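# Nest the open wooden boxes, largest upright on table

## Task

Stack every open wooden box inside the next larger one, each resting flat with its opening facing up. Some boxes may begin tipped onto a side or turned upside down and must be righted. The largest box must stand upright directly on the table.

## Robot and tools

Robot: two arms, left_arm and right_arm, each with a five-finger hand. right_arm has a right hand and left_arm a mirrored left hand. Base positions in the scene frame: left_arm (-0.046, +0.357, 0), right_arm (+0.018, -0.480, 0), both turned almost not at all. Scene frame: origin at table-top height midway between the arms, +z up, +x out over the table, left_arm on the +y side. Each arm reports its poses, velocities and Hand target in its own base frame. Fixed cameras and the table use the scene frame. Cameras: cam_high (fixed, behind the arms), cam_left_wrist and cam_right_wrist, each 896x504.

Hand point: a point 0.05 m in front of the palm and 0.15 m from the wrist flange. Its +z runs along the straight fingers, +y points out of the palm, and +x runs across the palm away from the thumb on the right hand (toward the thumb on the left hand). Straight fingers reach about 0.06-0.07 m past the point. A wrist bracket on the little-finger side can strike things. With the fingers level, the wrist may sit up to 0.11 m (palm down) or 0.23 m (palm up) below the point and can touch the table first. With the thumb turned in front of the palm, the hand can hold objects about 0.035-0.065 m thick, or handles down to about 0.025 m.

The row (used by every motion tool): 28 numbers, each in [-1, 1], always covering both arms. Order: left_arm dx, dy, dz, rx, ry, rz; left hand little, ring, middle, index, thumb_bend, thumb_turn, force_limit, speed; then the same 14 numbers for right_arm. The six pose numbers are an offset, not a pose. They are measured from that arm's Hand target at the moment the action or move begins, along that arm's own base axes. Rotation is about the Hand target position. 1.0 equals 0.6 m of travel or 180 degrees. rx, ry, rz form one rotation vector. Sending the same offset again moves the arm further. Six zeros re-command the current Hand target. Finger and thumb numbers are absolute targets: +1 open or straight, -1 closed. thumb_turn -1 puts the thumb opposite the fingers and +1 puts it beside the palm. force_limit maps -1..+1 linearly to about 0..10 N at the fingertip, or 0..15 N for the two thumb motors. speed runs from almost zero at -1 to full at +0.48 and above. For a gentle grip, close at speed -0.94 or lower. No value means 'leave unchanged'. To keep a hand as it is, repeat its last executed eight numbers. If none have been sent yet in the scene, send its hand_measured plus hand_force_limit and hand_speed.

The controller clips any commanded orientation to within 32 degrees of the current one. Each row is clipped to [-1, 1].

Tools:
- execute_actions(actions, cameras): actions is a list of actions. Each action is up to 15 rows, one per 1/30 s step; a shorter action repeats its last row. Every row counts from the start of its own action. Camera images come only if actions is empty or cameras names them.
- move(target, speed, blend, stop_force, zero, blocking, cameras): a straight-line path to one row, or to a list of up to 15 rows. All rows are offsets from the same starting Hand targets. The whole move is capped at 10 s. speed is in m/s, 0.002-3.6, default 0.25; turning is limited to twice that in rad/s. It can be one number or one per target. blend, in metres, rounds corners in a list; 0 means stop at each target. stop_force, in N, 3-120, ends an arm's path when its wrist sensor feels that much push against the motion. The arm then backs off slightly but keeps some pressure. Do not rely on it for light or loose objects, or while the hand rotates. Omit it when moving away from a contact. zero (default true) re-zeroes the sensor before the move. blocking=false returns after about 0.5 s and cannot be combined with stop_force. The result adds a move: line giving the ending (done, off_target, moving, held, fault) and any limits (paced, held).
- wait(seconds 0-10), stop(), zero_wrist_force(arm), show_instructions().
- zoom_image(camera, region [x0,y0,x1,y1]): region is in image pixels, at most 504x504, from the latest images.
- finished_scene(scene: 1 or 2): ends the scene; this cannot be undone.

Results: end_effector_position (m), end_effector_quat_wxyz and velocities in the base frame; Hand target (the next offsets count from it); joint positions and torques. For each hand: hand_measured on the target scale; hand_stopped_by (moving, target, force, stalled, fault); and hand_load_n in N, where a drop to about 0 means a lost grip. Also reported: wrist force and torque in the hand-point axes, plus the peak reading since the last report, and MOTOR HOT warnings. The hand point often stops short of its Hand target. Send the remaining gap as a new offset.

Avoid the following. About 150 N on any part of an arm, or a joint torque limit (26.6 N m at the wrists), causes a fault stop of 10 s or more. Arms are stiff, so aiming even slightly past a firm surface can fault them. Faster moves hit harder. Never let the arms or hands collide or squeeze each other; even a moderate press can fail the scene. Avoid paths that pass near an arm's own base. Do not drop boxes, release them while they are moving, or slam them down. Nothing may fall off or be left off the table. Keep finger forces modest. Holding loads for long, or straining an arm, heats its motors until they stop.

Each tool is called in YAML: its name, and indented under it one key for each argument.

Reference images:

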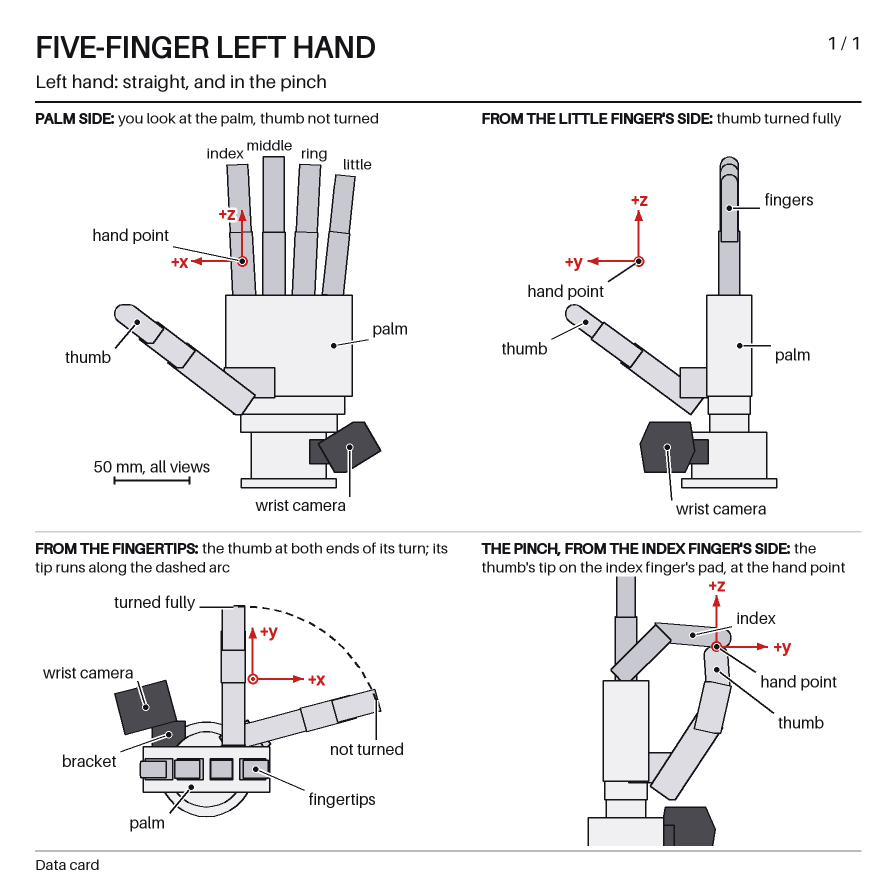

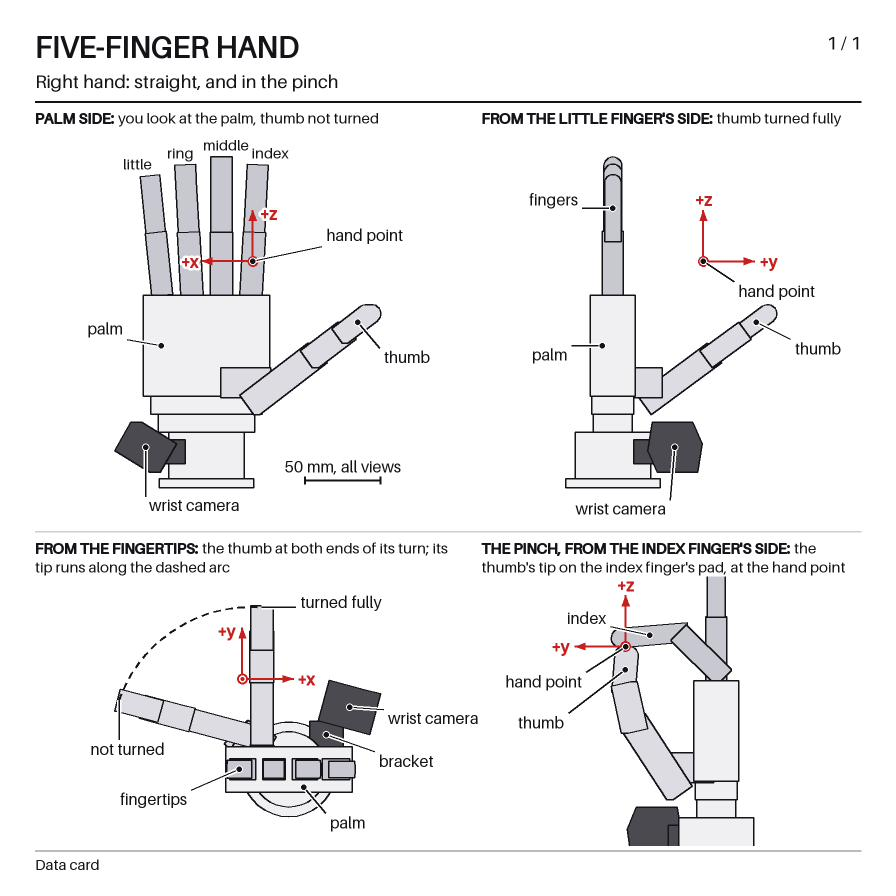

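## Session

execute_actions:
  actions: []

zoom_image:
  camera: "cam_high"
  region: [300, 150, 560, 350]

Scene clock: 0.00 s.
left_arm: end_effector_position=(+0.3477, +0.3555, +0.1048) hand_measured=(+1.000, +1.000, +1.000, +1.000, +1.000, +1.000) hand_load_n=(+0.0, +0.0, +0.0, +0.0, +0.0, +0.0) hand_stopped_by=(target, target, target, target, target, target) hand_force_limit=0.00 hand_speed=-0.80 end_effector_quat_wxyz=(+0.103, -0.159, +0.909, -0.370) | right_arm: end_effector_position=(+0.5523, +0.3645, +0.1889) hand_measured=(+1.000, +1.000, +1.000, +1.000, +1.000, +1.000) hand_load_n=(+0.0, +0.0, +0.0, +0.0, +0.0, +0.0) hand_stopped_by=(target, target, target, target, target, target) hand_force_limit=0.00 hand_speed=-0.80 end_effector_quat_wxyz=(+0.351, -0.345, +0.756, +0.431)
Joint positions: left_arm=[4.373 -2.363 -1.293 1.466 -1.047 -0.514] | right_arm=[-0.043 -0.861 1.412 0.549 0.443 -2.169]
Joint velocities: within noise
Joint torques (N m): no reading
Wrist force (N): no reading
Wrist torque (N m): no reading
Wrist force, peak (N): no reading
Hand target: left_arm +0.3477, +0.3555, +0.1048; +0.103, -0.159, +0.909, -0.370 | right_arm +0.5523, +0.3645, +0.1889; +0.351, -0.345, +0.756, +0.431
camera_calibration:
cam_left_wrist: T_world_to_cam=[[-0.0335592, -0.713968, 0.699373, 0.184927], [-0.97444, 0.178899, 0.135874, 0.261513], [-0.222127, -0.676938, -0.701723, 0.502704], [0, 0, 0, 1]] pos_world=[0.372699, 0.425547, 0.187893]
cam_right_wrist: T_world_to_cam=[[-0.915167, 0.371012, 0.15754, 0.346402], [0.0889746, -0.19526, 0.976707, -0.1636], [0.393131, 0.907868, 0.145685, -0.462459], [0, 0, 0, 1]] pos_world=[0.513379, 0.259388, 0.172591]

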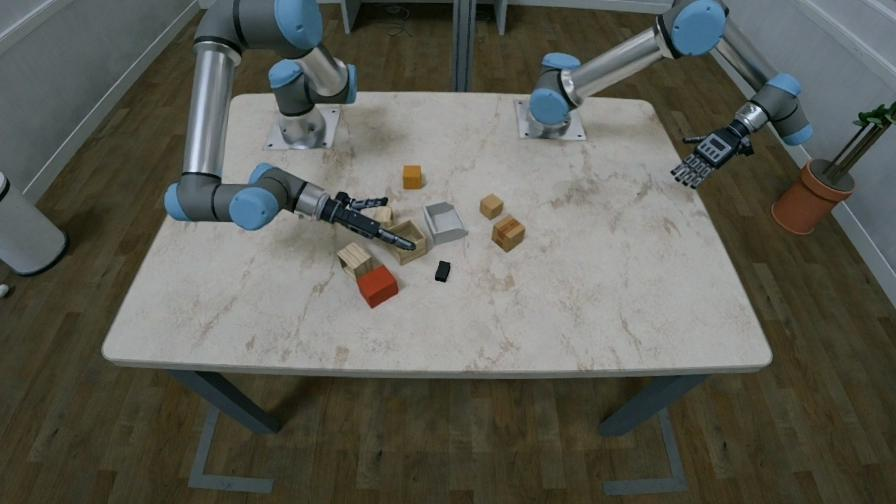

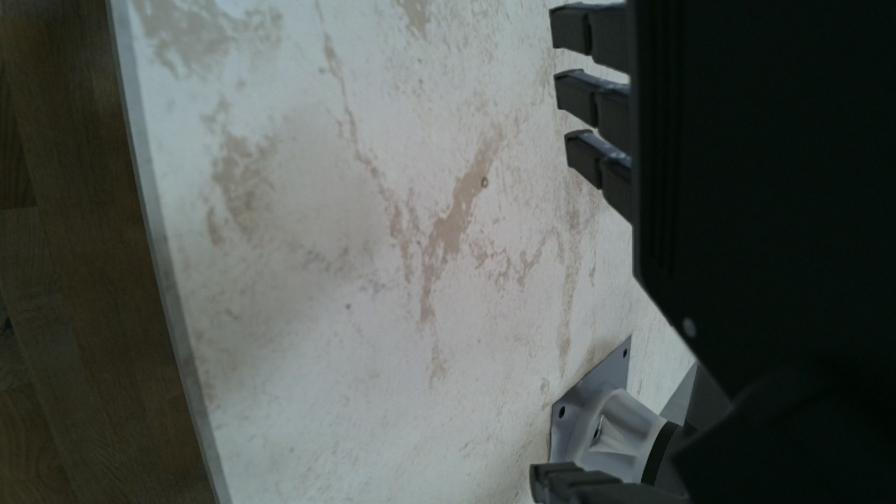

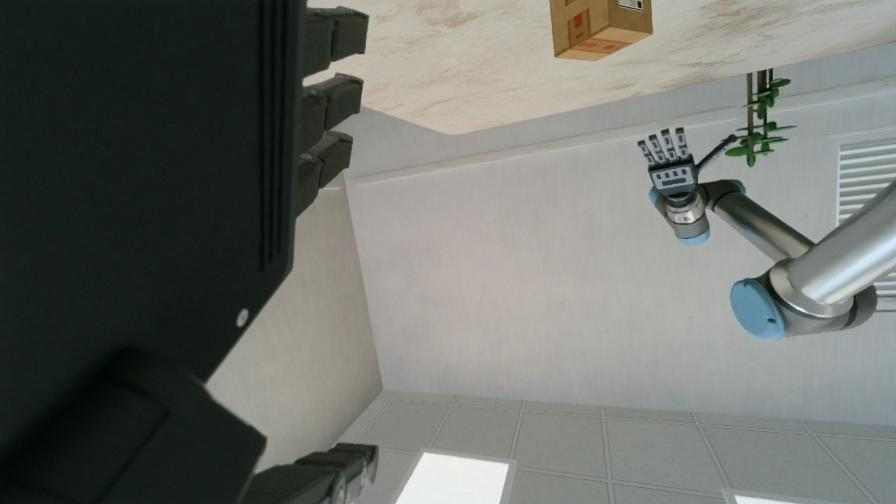

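Scaled by 1.938 from the camera's 896x504 image, which has a finer 1280x720 frame.

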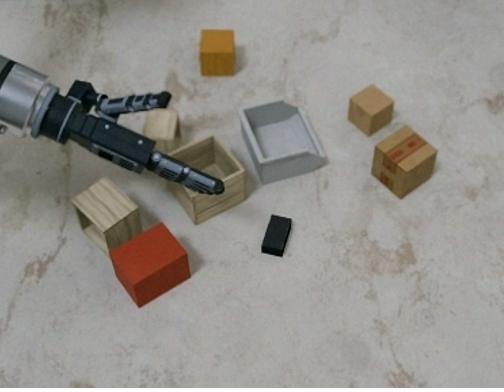

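move:
  target:
    - [0,0,0,0,0,0,1,1,1,1,1,1,0.0,-0.8,0,-0.05,0.12,0,0,0,1,1,1,1,1,1,0.0,-0.8]
    - [0,0,0,0,0,0,1,1,1,1,1,1,0.0,-0.8,-0.05,-0.3,0.15,-0.2567,-0.502,0.2196,1,1,1,1,1,1,0.0,-0.8]
  speed: [0.25,0.5]
  blend: [0.03,0]
  cameras: ["cam_high","cam_right_wrist"]

zoom_image:
  camera: "cam_high"
  region: [330, 190, 440, 310]

Scene clock: 11.00 s.
left_arm: end_effector_position=(+0.3477, +0.3555, +0.1048) hand_measured=(+1.000, +1.000, +1.000, +1.000, +1.000, +1.000) hand_load_n=(+0.0, +0.0, +0.0, +0.0, +0.0, +0.0) hand_stopped_by=(target, target, target, target, target, target) hand_force_limit=0.00 hand_speed=-0.80 end_effector_quat_wxyz=(+0.103, -0.159, +0.909, -0.370) | right_arm: end_effector_position=(+0.5222, +0.1845, +0.2789) hand_measured=(+1.000, +1.000, +1.000, +1.000, +1.000, +1.000) hand_load_n=(+0.0, +0.0, +0.0, +0.0, +0.0, -0.5) hand_stopped_by=(target, target, target, target, target, target) hand_force_limit=0.00 hand_speed=-0.80 end_effector_quat_wxyz=(-0.468, +0.836, -0.249, +0.140)
Joint positions: left_arm=[4.373 -2.363 -1.293 1.466 -1.047 -0.514] | right_arm=[-0.268 -1.26 1.418 0.947 0.624 -4.158]
Joint torques (N m): left_arm=[-0.84 45.41 14.26 -2.39 0.78 0.2] | right_arm=[9.6 -31.68 -29.51 3.33 0.96 -2.13]
Wrist force (N): left_arm=[0.3 -0.1 0.2] | right_arm=[-0.4 -0.9 0.6]
Wrist torque (N m): left_arm=[-0.05 -0.04 0.02] | right_arm=[-0.21 0.04 -0.21]
Wrist force, peak (N): left_arm=[0.5 0.2 0.4] | right_arm=[1.5 -0.6 1.5]
Hand target: left_arm +0.3477, +0.3555, +0.1048; +0.103, -0.159, +0.909, -0.370 | right_arm +0.5223, +0.1845, +0.2789; -0.468, +0.836, -0.249, +0.140
Off the commanded pose: left_arm 0.000 m, 0 deg | right_arm 0.000 m, 0 deg.
move: done
camera_calibration:
cam_right_wrist: T_world_to_cam=[[-0.0319672, -0.522216, -0.852214, 0.356589], [-0.997289, -0.039872, 0.0618418, 0.509743], [-0.0662743, 0.851881, -0.519526, 0.135393], [0, 0, 0, 1]] pos_world=[0.528734, 0.0912026, 0.342707]
Images, in order (width x height): cam_high 896x504, cam_right_wrist 896x504.

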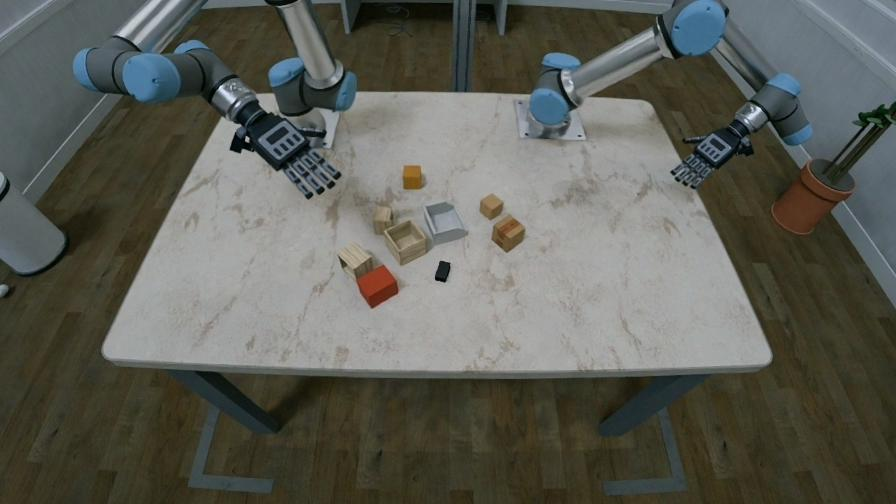

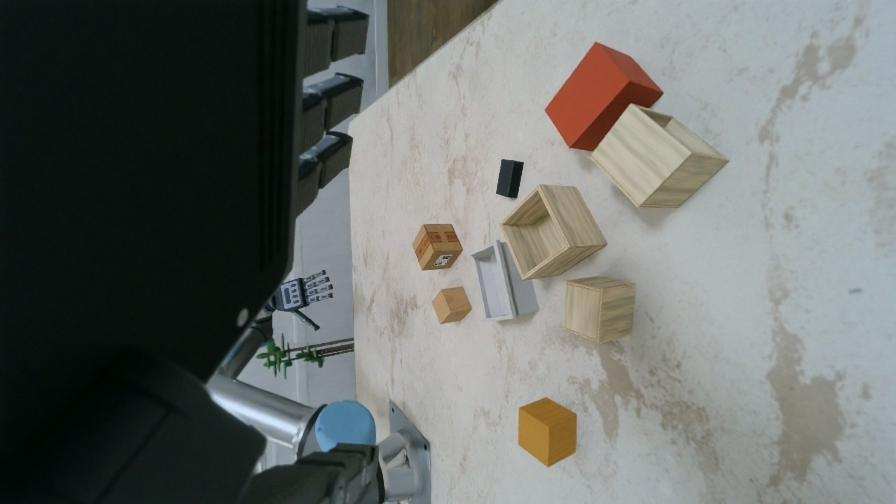

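Scaled by 4.200 from the camera's 896x504 image, which has a finer 1280x720 frame.

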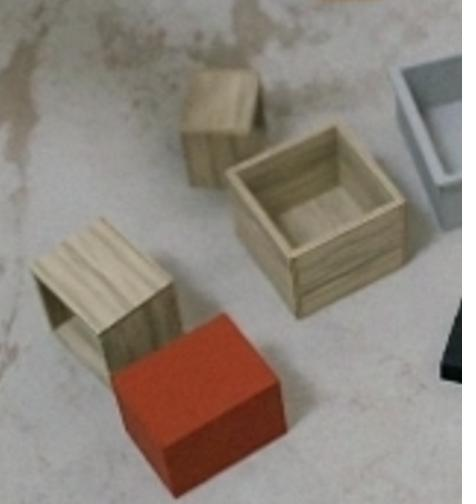

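zoom_image:
  camera: "cam_high"
  region: [460, 180, 540, 260]

zoom_image:
  camera: "cam_right_wrist"
  region: [400, 200, 660, 400]

zoom_image:
  camera: "cam_right_wrist"
  region: [540, 30, 740, 220]

zoom_image:
  camera: "cam_high"
  region: [365, 195, 435, 265]

Scaled by 6.300 from the camera's 896x504 image, which has a finer 1280x720 frame.

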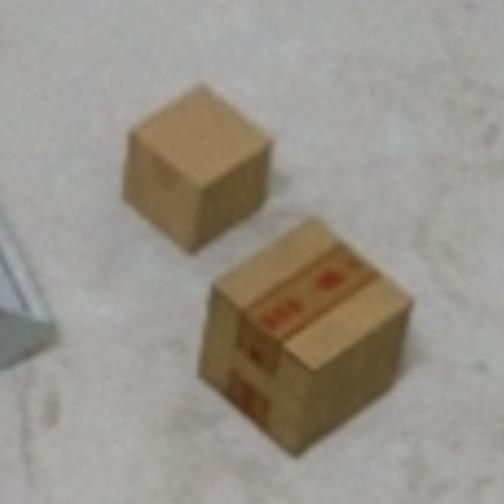

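Scaled by 1.938 from the camera's 896x504 image, which has a finer 1280x720 frame.

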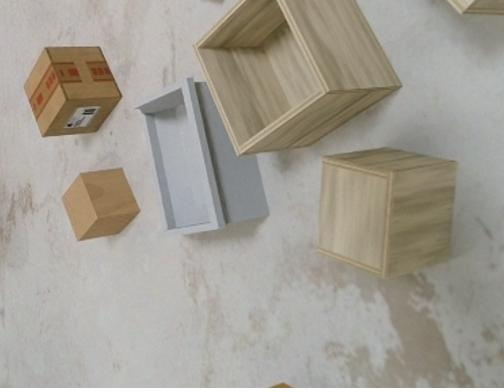

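Scaled by 2.520 from the camera's 896x504 image, which has a finer 1280x720 frame.

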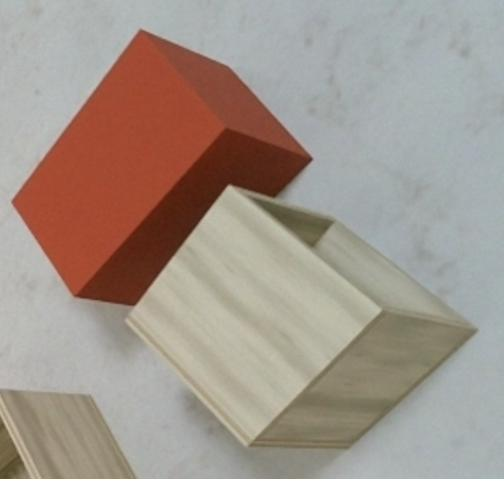

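Scaled by 7.200 from the camera's 896x504 image, which has a finer 1280x720 frame.

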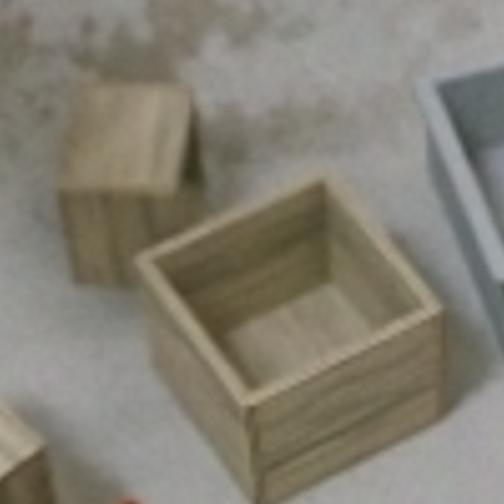

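zoom_image:
  camera: "cam_high"
  region: [332, 236, 402, 306]

zoom_image:
  camera: "cam_high"
  region: [368, 200, 408, 240]

Scaled by 7.200 from the camera's 896x504 image, which has a finer 1280x720 frame.

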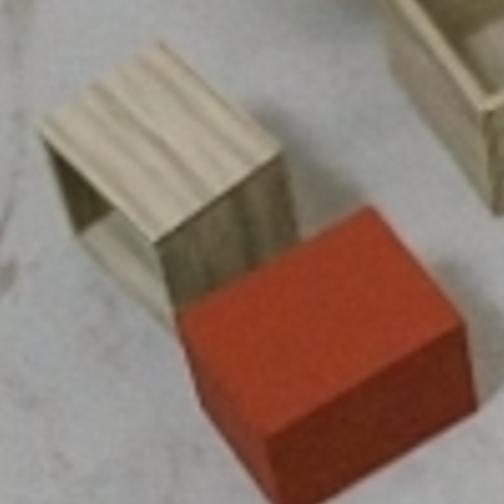

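Scaled by 12.600 from the camera's 896x504 image, which has a finer 1280x720 frame.

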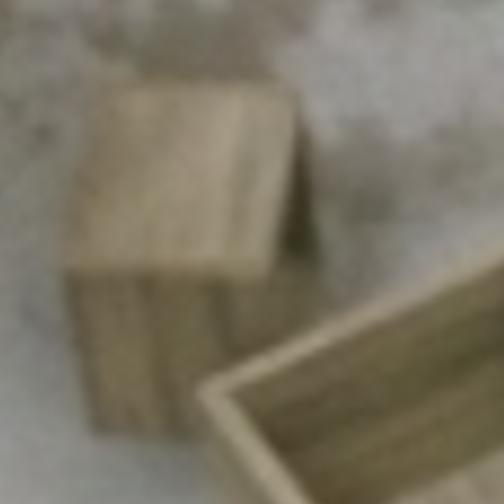

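move:
  target:
    - [0,0,0,0,0,0,1,1,1,1,1,1,0.0,-0.8,0.1157,0.104,-0.1815,0.0956,0.1379,-0.0631,-1,-1,0.3,0.3,1,-1,0,0.4]
  speed: 0.3
  cameras: ["cam_high","cam_right_wrist"]

zoom_image:
  camera: "cam_high"
  region: [330, 220, 410, 310]

Scene clock: 33.07 s.
left_arm: end_effector_position=(+0.3477, +0.3555, +0.1048) hand_measured=(+1.000, +1.000, +1.000, +1.000, +1.000, +1.000) hand_load_n=(+0.0, +0.0, +0.0, +0.0, +0.0, +0.0) hand_stopped_by=(target, target, target, target, target, target) hand_force_limit=0.00 hand_speed=-0.80 end_effector_quat_wxyz=(+0.103, -0.159, +0.909, -0.370) | right_arm: end_effector_position=(+0.5917, +0.2469, +0.1701) hand_measured=(-1.000, -1.000, +0.300, +0.300, +1.000, -1.000) hand_load_n=(+0.0, +0.0, +0.0, +0.0, +0.0, +0.0) hand_stopped_by=(target, target, target, target, target, target) hand_force_limit=0.00 hand_speed=0.40 end_effector_quat_wxyz=(-0.507, +0.739, -0.442, -0.035)
Joint positions: left_arm=[4.373 -2.363 -1.293 1.466 -1.047 -0.514] | right_arm=[-0.174 -0.919 1.27 0.734 0.579 -3.542]
Joint torques (N m): left_arm=[0.07 45.72 14.78 -2.59 0.49 0.29] | right_arm=[-11.86 -38.14 -8.31 3.32 1.08 2.77]
Wrist force (N): left_arm=[0.2 0.2 0.2] | right_arm=[0.3 -0.7 0.5]
Wrist torque (N m): left_arm=[0.01 -0.02 0.01] | right_arm=[-0.11 -0.09 0.06]
Wrist force, peak (N): left_arm=[0.5 0.2 0.3] | right_arm=[1.1 -0.2 1.7]
Hand target: left_arm +0.3477, +0.3555, +0.1048; +0.103, -0.159, +0.909, -0.370 | right_arm +0.5917, +0.2469, +0.1700; -0.507, +0.739, -0.442, -0.035
Off the commanded pose: left_arm 0.000 m, 0 deg | right_arm 0.000 m, 0 deg.
move: done
camera_calibration:
cam_right_wrist: T_world_to_cam=[[-0.484255, -0.207613, -0.849937, 0.488287], [-0.873842, 0.0664025, 0.481655, 0.41756], [-0.0435598, 0.975955, -0.213577, -0.0658103], [0, 0, 0, 1]] pos_world=[0.598471, 0.137876, 0.199838]
Images, in order (width x height): cam_high 896x504, cam_right_wrist 896x504.

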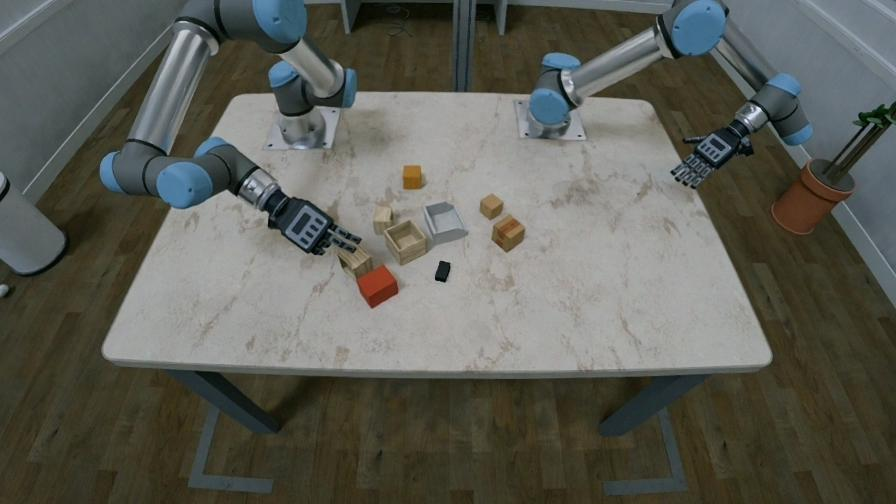

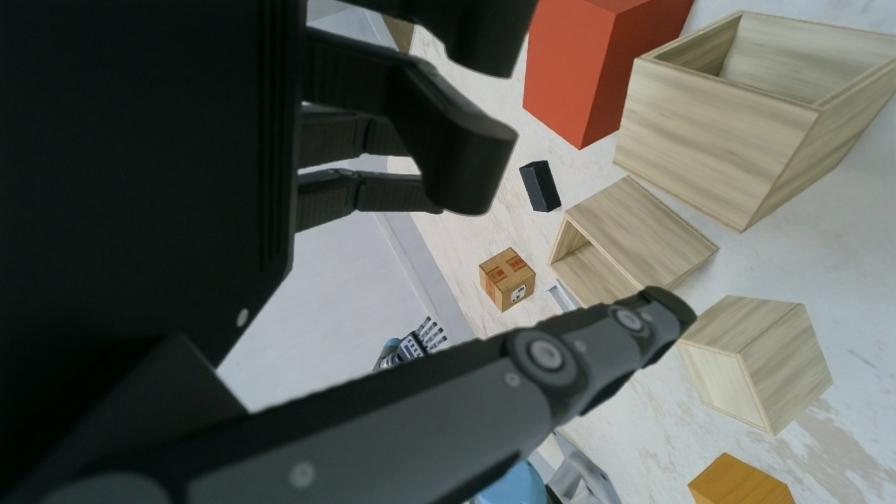

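Scaled by 5.600 from the camera's 896x504 image, which has a finer 1280x720 frame.

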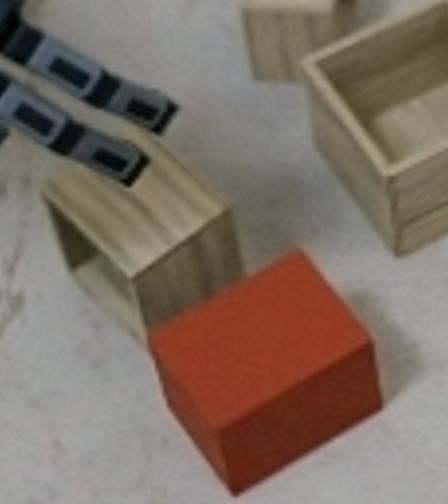

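move:
  target:
    - [0,0,0,0,0,0,1,1,1,1,1,1,0.0,-0.8,0,0,-0.1333,0,0,0,-1,-1,0.3,0.3,1,-1,0,0.4]
  speed: 0.12
  stop_force: 6
  cameras: ["cam_high","cam_right_wrist"]

zoom_image:
  camera: "cam_high"
  region: [330, 220, 410, 310]

Scene clock: 38.10 s.
left_arm: end_effector_position=(+0.3477, +0.3555, +0.1048) hand_measured=(+1.000, +1.000, +1.000, +1.000, +1.000, +1.000) hand_load_n=(+0.0, +0.0, +0.0, +0.0, +0.0, +0.0) hand_stopped_by=(target, target, target, target, target, target) hand_force_limit=0.00 hand_speed=-0.80 end_effector_quat_wxyz=(+0.103, -0.159, +0.909, -0.370) | right_arm: end_effector_position=(+0.5917, +0.2468, +0.0900) hand_measured=(-1.000, -1.000, +0.300, +0.300, +1.000, -1.000) hand_load_n=(+0.0, +0.0, +0.0, +0.0, +0.0, +0.0) hand_stopped_by=(target, target, target, target, target, target) hand_force_limit=0.00 hand_speed=0.40 end_effector_quat_wxyz=(-0.507, +0.739, -0.442, -0.035)
Joint positions: left_arm=[4.373 -2.363 -1.293 1.466 -1.047 -0.514] | right_arm=[-0.174 -0.837 1.351 0.572 0.579 -3.542]
Joint torques (N m): left_arm=[-0.86 46.43 13 -2.71 0.38 0.48] | right_arm=[7.77 -55.52 -29.36 -0.43 0.7 -0.94]
Wrist force (N): left_arm=[0.2 0.0 0.1] | right_arm=[-0.1 -0.6 0.4]
Wrist torque (N m): left_arm=[0.00 -0.04 0.02] | right_arm=[-0.11 -0.04 -0.14]
Wrist force, peak (N): left_arm=[0.4 0.5 0.0] | right_arm=[-0.3 -1.7 0.1]
Hand target: left_arm +0.3477, +0.3555, +0.1048; +0.103, -0.159, +0.909, -0.370 | right_arm +0.5917, +0.2469, +0.0900; -0.507, +0.739, -0.442, -0.035
Off the commanded pose: left_arm 0.000 m, 0 deg | right_arm 0.000 m, 0 deg.
move: done
camera_calibration:
cam_right_wrist: T_world_to_cam=[[-0.48473, -0.207252, -0.849755, 0.42042], [-0.873593, 0.0666719, 0.482068, 0.455906], [-0.043255, 0.976013, -0.213372, -0.0831327], [0, 0, 0, 1]] pos_world=[0.598471, 0.137876, 0.119738]
Images, in order (width x height): cam_high 896x504, cam_right_wrist 896x504.

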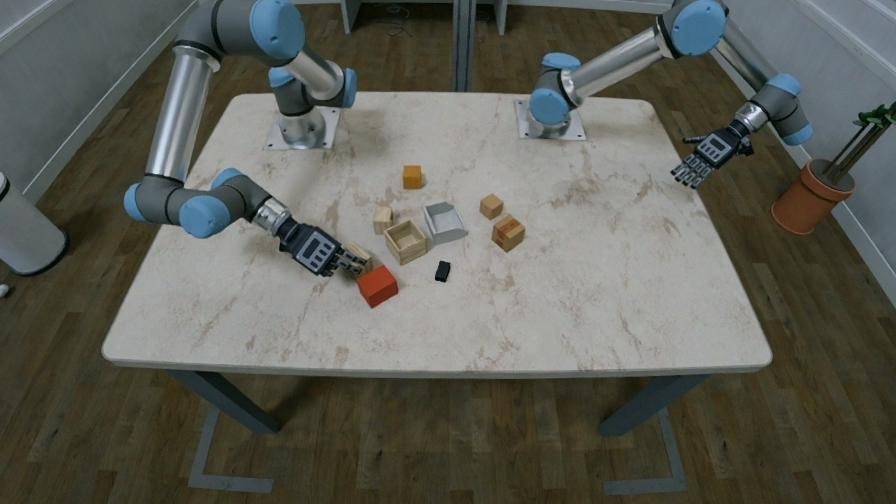

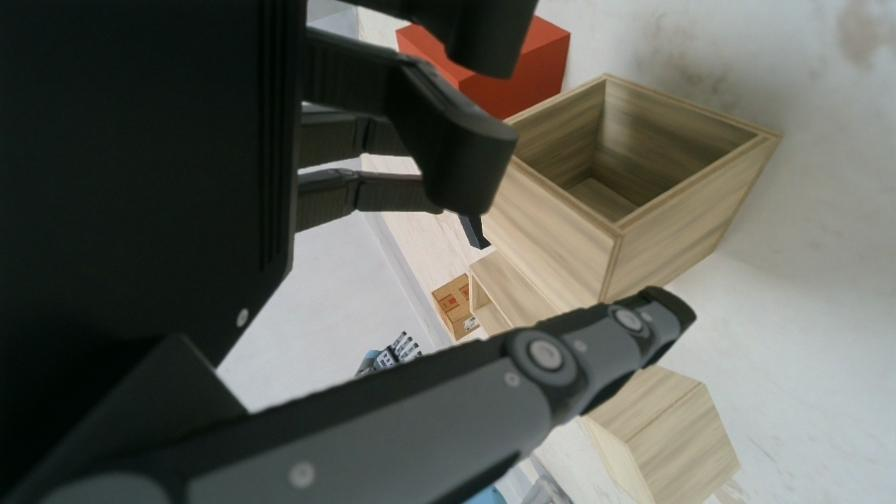

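Scaled by 5.600 from the camera's 896x504 image, which has a finer 1280x720 frame.

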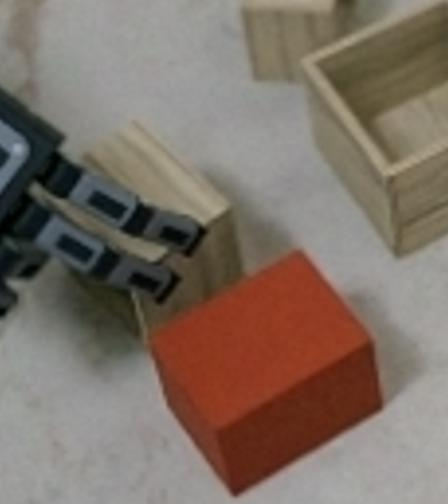

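move:
  target:
    - [0,0,0,0,0,0,1,1,1,1,1,1,0.0,-0.8,0,0,-0.0567,0,0,0,-1,-1,0.3,0.3,1,-1,0,0.4]
  speed: 0.06
  stop_force: 5
  cameras: ["cam_high","cam_right_wrist"]

zoom_image:
  camera: "cam_high"
  region: [330, 220, 410, 310]

Scene clock: 40.77 s.
left_arm: end_effector_position=(+0.3477, +0.3555, +0.1048) hand_measured=(+1.000, +1.000, +1.000, +1.000, +1.000, +1.000) hand_load_n=(+0.0, +0.0, +0.0, +0.0, +0.0, -0.5) hand_stopped_by=(target, target, target, target, target, target) hand_force_limit=0.00 hand_speed=-0.80 end_effector_quat_wxyz=(+0.103, -0.159, +0.909, -0.370) | right_arm: end_effector_position=(+0.5917, +0.2469, +0.0560) hand_measured=(-1.000, -1.000, +0.300, +0.300, +1.000, -1.000) hand_load_n=(+0.0, +0.0, +0.0, +0.0, +0.0, +0.0) hand_stopped_by=(target, target, target, target, target, target) hand_force_limit=0.00 hand_speed=0.40 end_effector_quat_wxyz=(-0.507, +0.739, -0.442, -0.035)
Joint positions: left_arm=[4.373 -2.363 -1.293 1.466 -1.047 -0.514] | right_arm=[-0.174 -0.795 1.373 0.507 0.579 -3.542]
Joint torques (N m): left_arm=[-0.75 45.62 13.77 -2.73 0.51 0.45] | right_arm=[4.91 -59.94 -28.1 3.05 0.38 2.25]
Wrist force (N): left_arm=[0.3 0.2 -0.1] | right_arm=[0.0 -0.8 -0.1]
Wrist torque (N m): left_arm=[0.03 -0.04 0.02] | right_arm=[-0.11 -0.02 -0.12]
Wrist force, peak (N): left_arm=[0.4 0.4 0.2] | right_arm=[-0.5 -1.4 -0.2]
Hand target: left_arm +0.3477, +0.3555, +0.1048; +0.103, -0.159, +0.909, -0.370 | right_arm +0.5917, +0.2469, +0.0560; -0.507, +0.739, -0.442, -0.035
Off the commanded pose: left_arm 0.000 m, 0 deg | right_arm 0.000 m, 0 deg.
move: done
camera_calibration:
cam_right_wrist: T_world_to_cam=[[-0.484613, -0.207308, -0.849808, 0.39147], [-0.873654, 0.0665581, 0.481974, 0.472356], [-0.0433554, 0.976009, -0.21337, -0.0903269], [0, 0, 0, 1]] pos_world=[0.598471, 0.137876, 0.0857381]
Images, in order (width x height): cam_high 896x504, cam_right_wrist 896x504.

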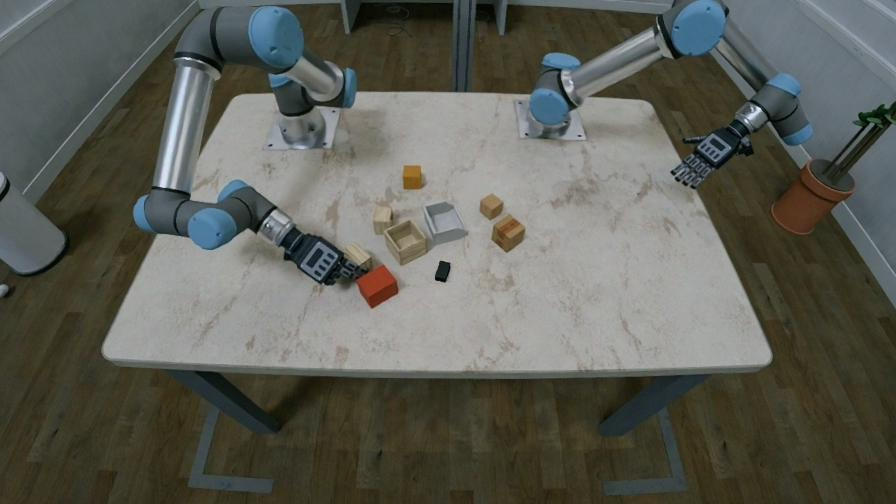

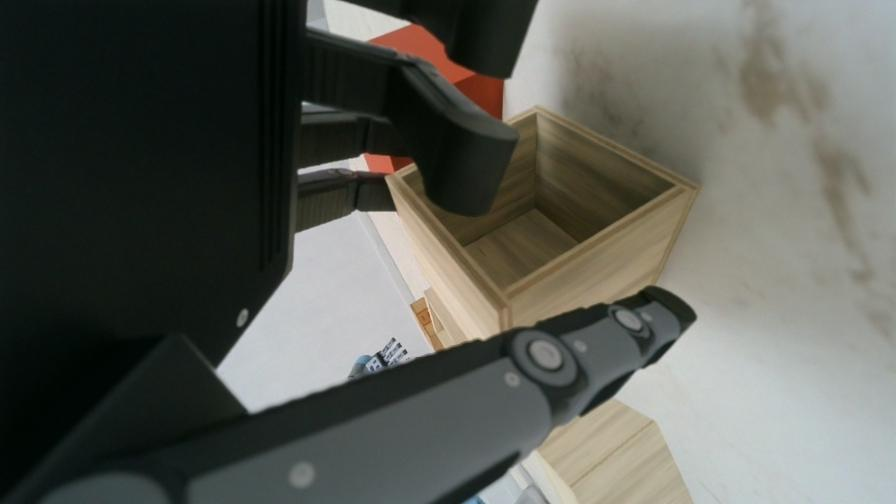

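Scaled by 5.600 from the camera's 896x504 image, which has a finer 1280x720 frame.

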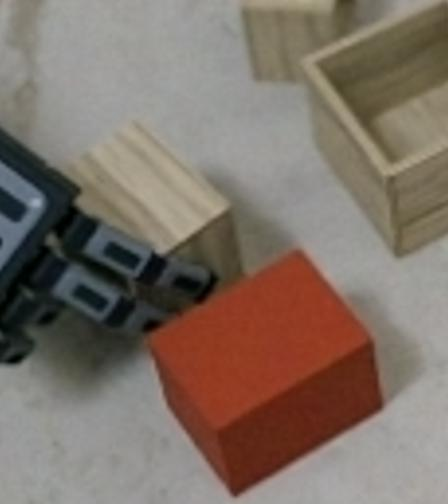

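move:
  target:
    - [0,0,0,0,0,0,1,1,1,1,1,1,0.0,-0.8,0,0,0,0,0,0,-1,-1,0.3,0.3,0.4,-1,-0.3,-0.7]

move:
  target:
    - [0,0,0,0,0,0,1,1,1,1,1,1,0.0,-0.8,0,0,0,0,0,0,-1,-1,0.0,0.0,0.4,-1,-0.3,-0.8]
  cameras: ["cam_right_wrist"]

Scene clock: 42.30 s.
left_arm: end_effector_position=(+0.3477, +0.3555, +0.1048) hand_measured=(+1.000, +1.000, +1.000, +1.000, +1.000, +1.000) hand_load_n=(+0.0, +0.0, +0.0, +0.0, +0.0, +0.0) hand_stopped_by=(target, target, target, target, target, target) hand_force_limit=0.00 hand_speed=-0.80 end_effector_quat_wxyz=(+0.103, -0.159, +0.909, -0.370) | right_arm: end_effector_position=(+0.5917, +0.2469, +0.0560) hand_measured=(-1.000, -1.000, +0.300, +0.300, +0.720, -1.000) hand_load_n=(+0.0, +0.0, +2.0, +2.5, +8.0, -0.5) hand_stopped_by=(target, target, target, target, force, target) hand_force_limit=-0.30 hand_speed=-0.70 end_effector_quat_wxyz=(-0.507, +0.739, -0.442, -0.035)
Joint positions: left_arm=[4.373 -2.363 -1.293 1.466 -1.047 -0.514] | right_arm=[-0.174 -0.795 1.373 0.507 0.579 -3.542]
Joint torques (N m): left_arm=[-1.29 44.75 15.03 -2.88 0.57 0.32] | right_arm=[4.31 -60.11 -27.86 1.6 0.35 2.33]
Wrist force (N): left_arm=[0.1 0.1 0.2] | right_arm=[0.0 -0.7 0.3]
Wrist torque (N m): left_arm=[-0.01 -0.01 0.00] | right_arm=[-0.12 -0.04 -0.12]
Wrist force, peak (N): left_arm=[0.4 -0.1 0.2] | right_arm=[0.0 -1.0 0.2]
Hand target: left_arm +0.3477, +0.3555, +0.1048; +0.103, -0.159, +0.909, -0.370 | right_arm +0.5917, +0.2469, +0.0560; -0.507, +0.739, -0.442, -0.035
Off the commanded pose: left_arm 0.000 m, 0 deg | right_arm 0.000 m, 0 deg.
move: done

Scene clock: 42.80 s.
left_arm: end_effector_position=(+0.3477, +0.3555, +0.1048) hand_measured=(+1.000, +1.000, +1.000, +1.000, +1.000, +1.000) hand_load_n=(+0.0, +0.0, +0.0, +0.0, +0.0, +0.0) hand_stopped_by=(target, target, target, target, target, target) hand_force_limit=0.00 hand_speed=-0.80 end_effector_quat_wxyz=(+0.103, -0.159, +0.909, -0.370) | right_arm: end_effector_position=(+0.5917, +0.2469, +0.0560) hand_measured=(-1.000, -1.000, +0.284, +0.284, +0.722, -1.000) hand_load_n=(+0.0, +0.0, +4.5, +4.0, +14.0, +0.5) hand_stopped_by=(target, target, force, force, force, target) hand_force_limit=-0.30 hand_speed=-0.80 end_effector_quat_wxyz=(-0.507, +0.739, -0.442, -0.035)
Joint positions: left_arm=[4.373 -2.363 -1.293 1.466 -1.047 -0.514] | right_arm=[-0.174 -0.795 1.373 0.507 0.579 -3.542]
Joint torques (N m): left_arm=[0.19 45.52 14.65 -2.86 0.58 0.57] | right_arm=[5.22 -56.51 -26.81 1.15 0.19 2.08]
Wrist force (N): left_arm=[0.3 0.2 0.1] | right_arm=[-0.3 -0.9 -0.1]
Wrist torque (N m): left_arm=[0.01 -0.04 0.01] | right_arm=[-0.17 -0.04 -0.10]
Wrist force, peak (N): left_arm=[0.2 0.2 0.3] | right_arm=[-0.4 -1.6 -0.3]
Hand target: left_arm +0.3477, +0.3555, +0.1048; +0.103, -0.159, +0.909, -0.370 | right_arm +0.5917, +0.2469, +0.0560; -0.507, +0.739, -0.442, -0.035
Off the commanded pose: left_arm 0.000 m, 0 deg | right_arm 0.000 m, 0 deg.
move: done
camera_calibration:
cam_right_wrist: T_world_to_cam=[[-0.484613, -0.207308, -0.849808, 0.39147], [-0.873654, 0.0665581, 0.481974, 0.472356], [-0.0433554, 0.976009, -0.21337, -0.0903269], [0, 0, 0, 1]] pos_world=[0.598471, 0.137876, 0.0857381]
Images, in order (width x height): cam_right_wrist 896x504.

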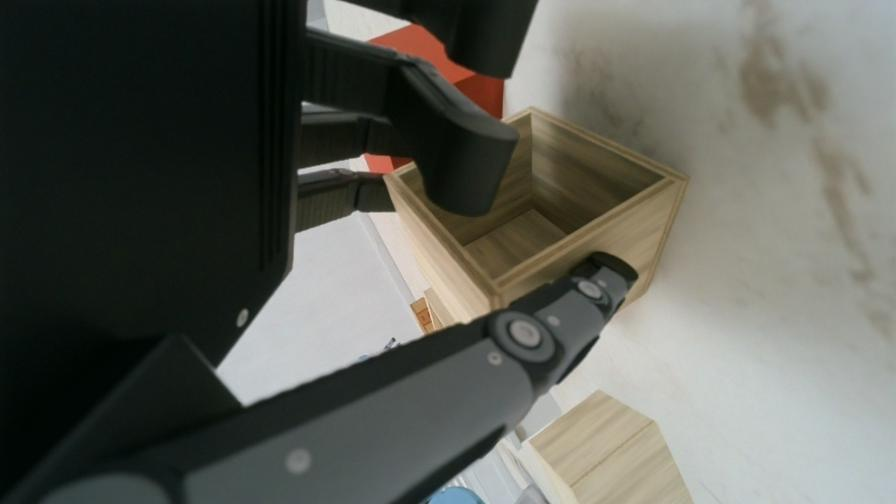

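move:
  target:
    - [0,0,0,0,0,0,1,1,1,1,1,1,0.0,-0.8,0,0,0.1,0,0,0,-1,-1,0.0,0.0,0.4,-1,-0.3,-0.8]
    - [0,0,0,0,0,0,1,1,1,1,1,1,0.0,-0.8,-0.02,0.02,0.33,0,0,0,-1,-1,0.0,0.0,0.4,-1,-0.3,-0.8]
    - [0,0,0,0,0,0,1,1,1,1,1,1,0.0,-0.8,-0.08,0.1,0.33,-0.1954,-0.1565,-0.0253,-1,-1,0.0,0.0,0.4,-1,-0.3,-0.8]
    - [0,0,0,0,0,0,1,1,1,1,1,1,0.0,-0.8,-0.1448,0.2355,0.3,-0.3908,-0.313,-0.0506,-1,-1,0.0,0.0,0.4,-1,-0.3,-0.8]
  cameras: ["all"]
  speed: [0.1,0.2,0.3,0.3]
  blend: [0.01,0.03,0.03,0]

zoom_image:
  camera: "cam_high"
  region: [360, 150, 450, 270]

Scene clock: 49.67 s.
left_arm: end_effector_position=(+0.3477, +0.3555, +0.1048) hand_measured=(+1.000, +1.000, +1.000, +1.000, +1.000, +1.000) hand_load_n=(+0.0, +0.0, +0.0, +0.0, +0.0, +0.0) hand_stopped_by=(target, target, target, target, target, target) hand_force_limit=0.00 hand_speed=-0.80 end_effector_quat_wxyz=(+0.103, -0.159, +0.909, -0.370) | right_arm: end_effector_position=(+0.5048, +0.3881, +0.2358) hand_measured=(-1.000, -1.000, +0.284, +0.284, +0.722, -1.000) hand_load_n=(+0.0, +0.0, +4.5, +4.0, +14.5, +0.5) hand_stopped_by=(target, target, force, force, force, target) hand_force_limit=-0.30 hand_speed=-0.80 end_effector_quat_wxyz=(-0.146, +0.784, -0.159, +0.582)
Joint positions: left_arm=[4.373 -2.363 -1.293 1.466 -1.047 -0.514] | right_arm=[0.716 -1.227 1.516 0.067 2.21 -4.047]
Joint torques (N m): left_arm=[-1.95 46.81 14.72 -2.87 0.4 0.64] | right_arm=[5.73 -42.27 -28.76 -2.08 2.71 -2.04]
Wrist force (N): left_arm=[0.1 0.1 0.1] | right_arm=[-1.2 -0.3 0.5]
Wrist torque (N m): left_arm=[-0.01 -0.02 0.01] | right_arm=[-0.17 0.12 -0.15]
Wrist force, peak (N): left_arm=[0.4 0.4 0.2] | right_arm=[-2.3 -0.8 0.3]
Hand target: left_arm +0.3477, +0.3555, +0.1048; +0.103, -0.159, +0.909, -0.370 | right_arm +0.5048, +0.3882, +0.2360; -0.146, +0.784, -0.159, +0.582
Off the commanded pose: left_arm 0.000 m, 0 deg | right_arm 0.000 m, 0 deg.
move: done
camera_calibration:
cam_left_wrist: T_world_to_cam=[[-0.0335592, -0.713968, 0.699373, 0.184927], [-0.97444, 0.178899, 0.135874, 0.261513], [-0.222127, -0.676938, -0.701723, 0.502704], [0, 0, 0, 1]] pos_world=[0.372699, 0.425547, 0.187893]
cam_right_wrist: T_world_to_cam=[[0.049094, -0.980208, -0.191786, 0.40686], [-0.746154, 0.0916525, -0.659435, 0.495444], [0.663961, 0.175476, -0.726887, -0.118792], [0, 0, 0, 1]] pos_world=[0.428577, 0.374244, 0.318394]

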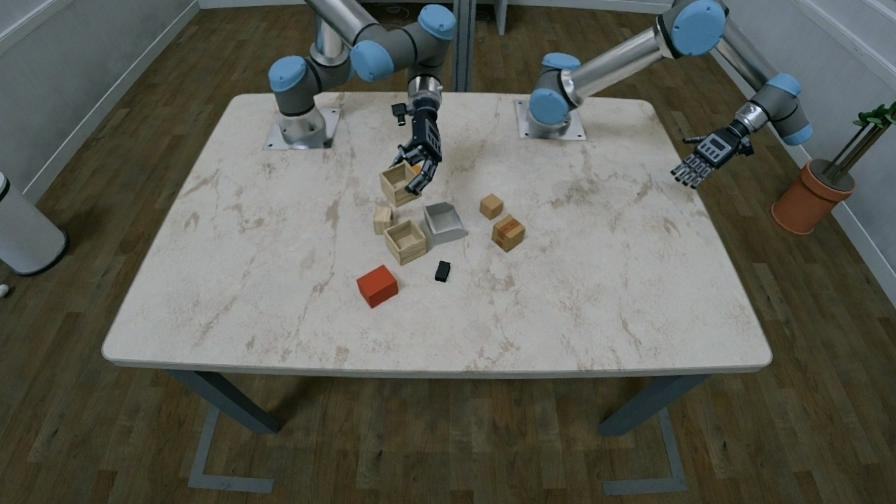

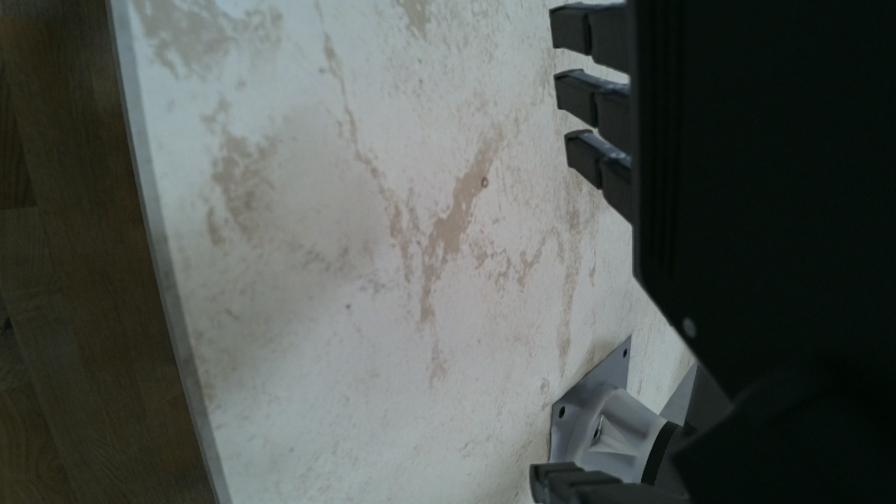

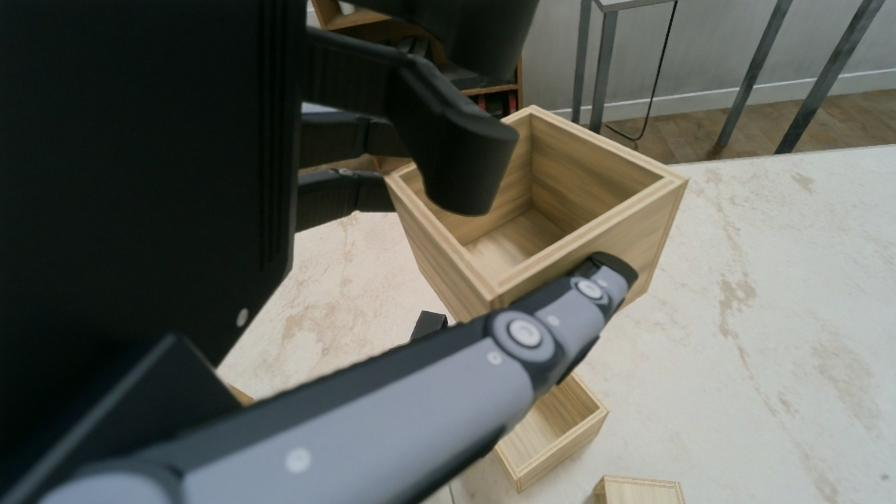

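Scaled by 4.200 from the camera's 896x504 image, which has a finer 1280x720 frame.

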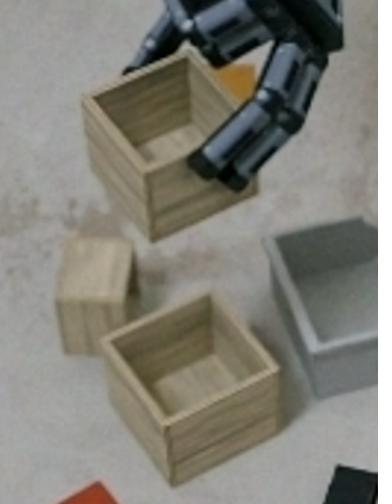

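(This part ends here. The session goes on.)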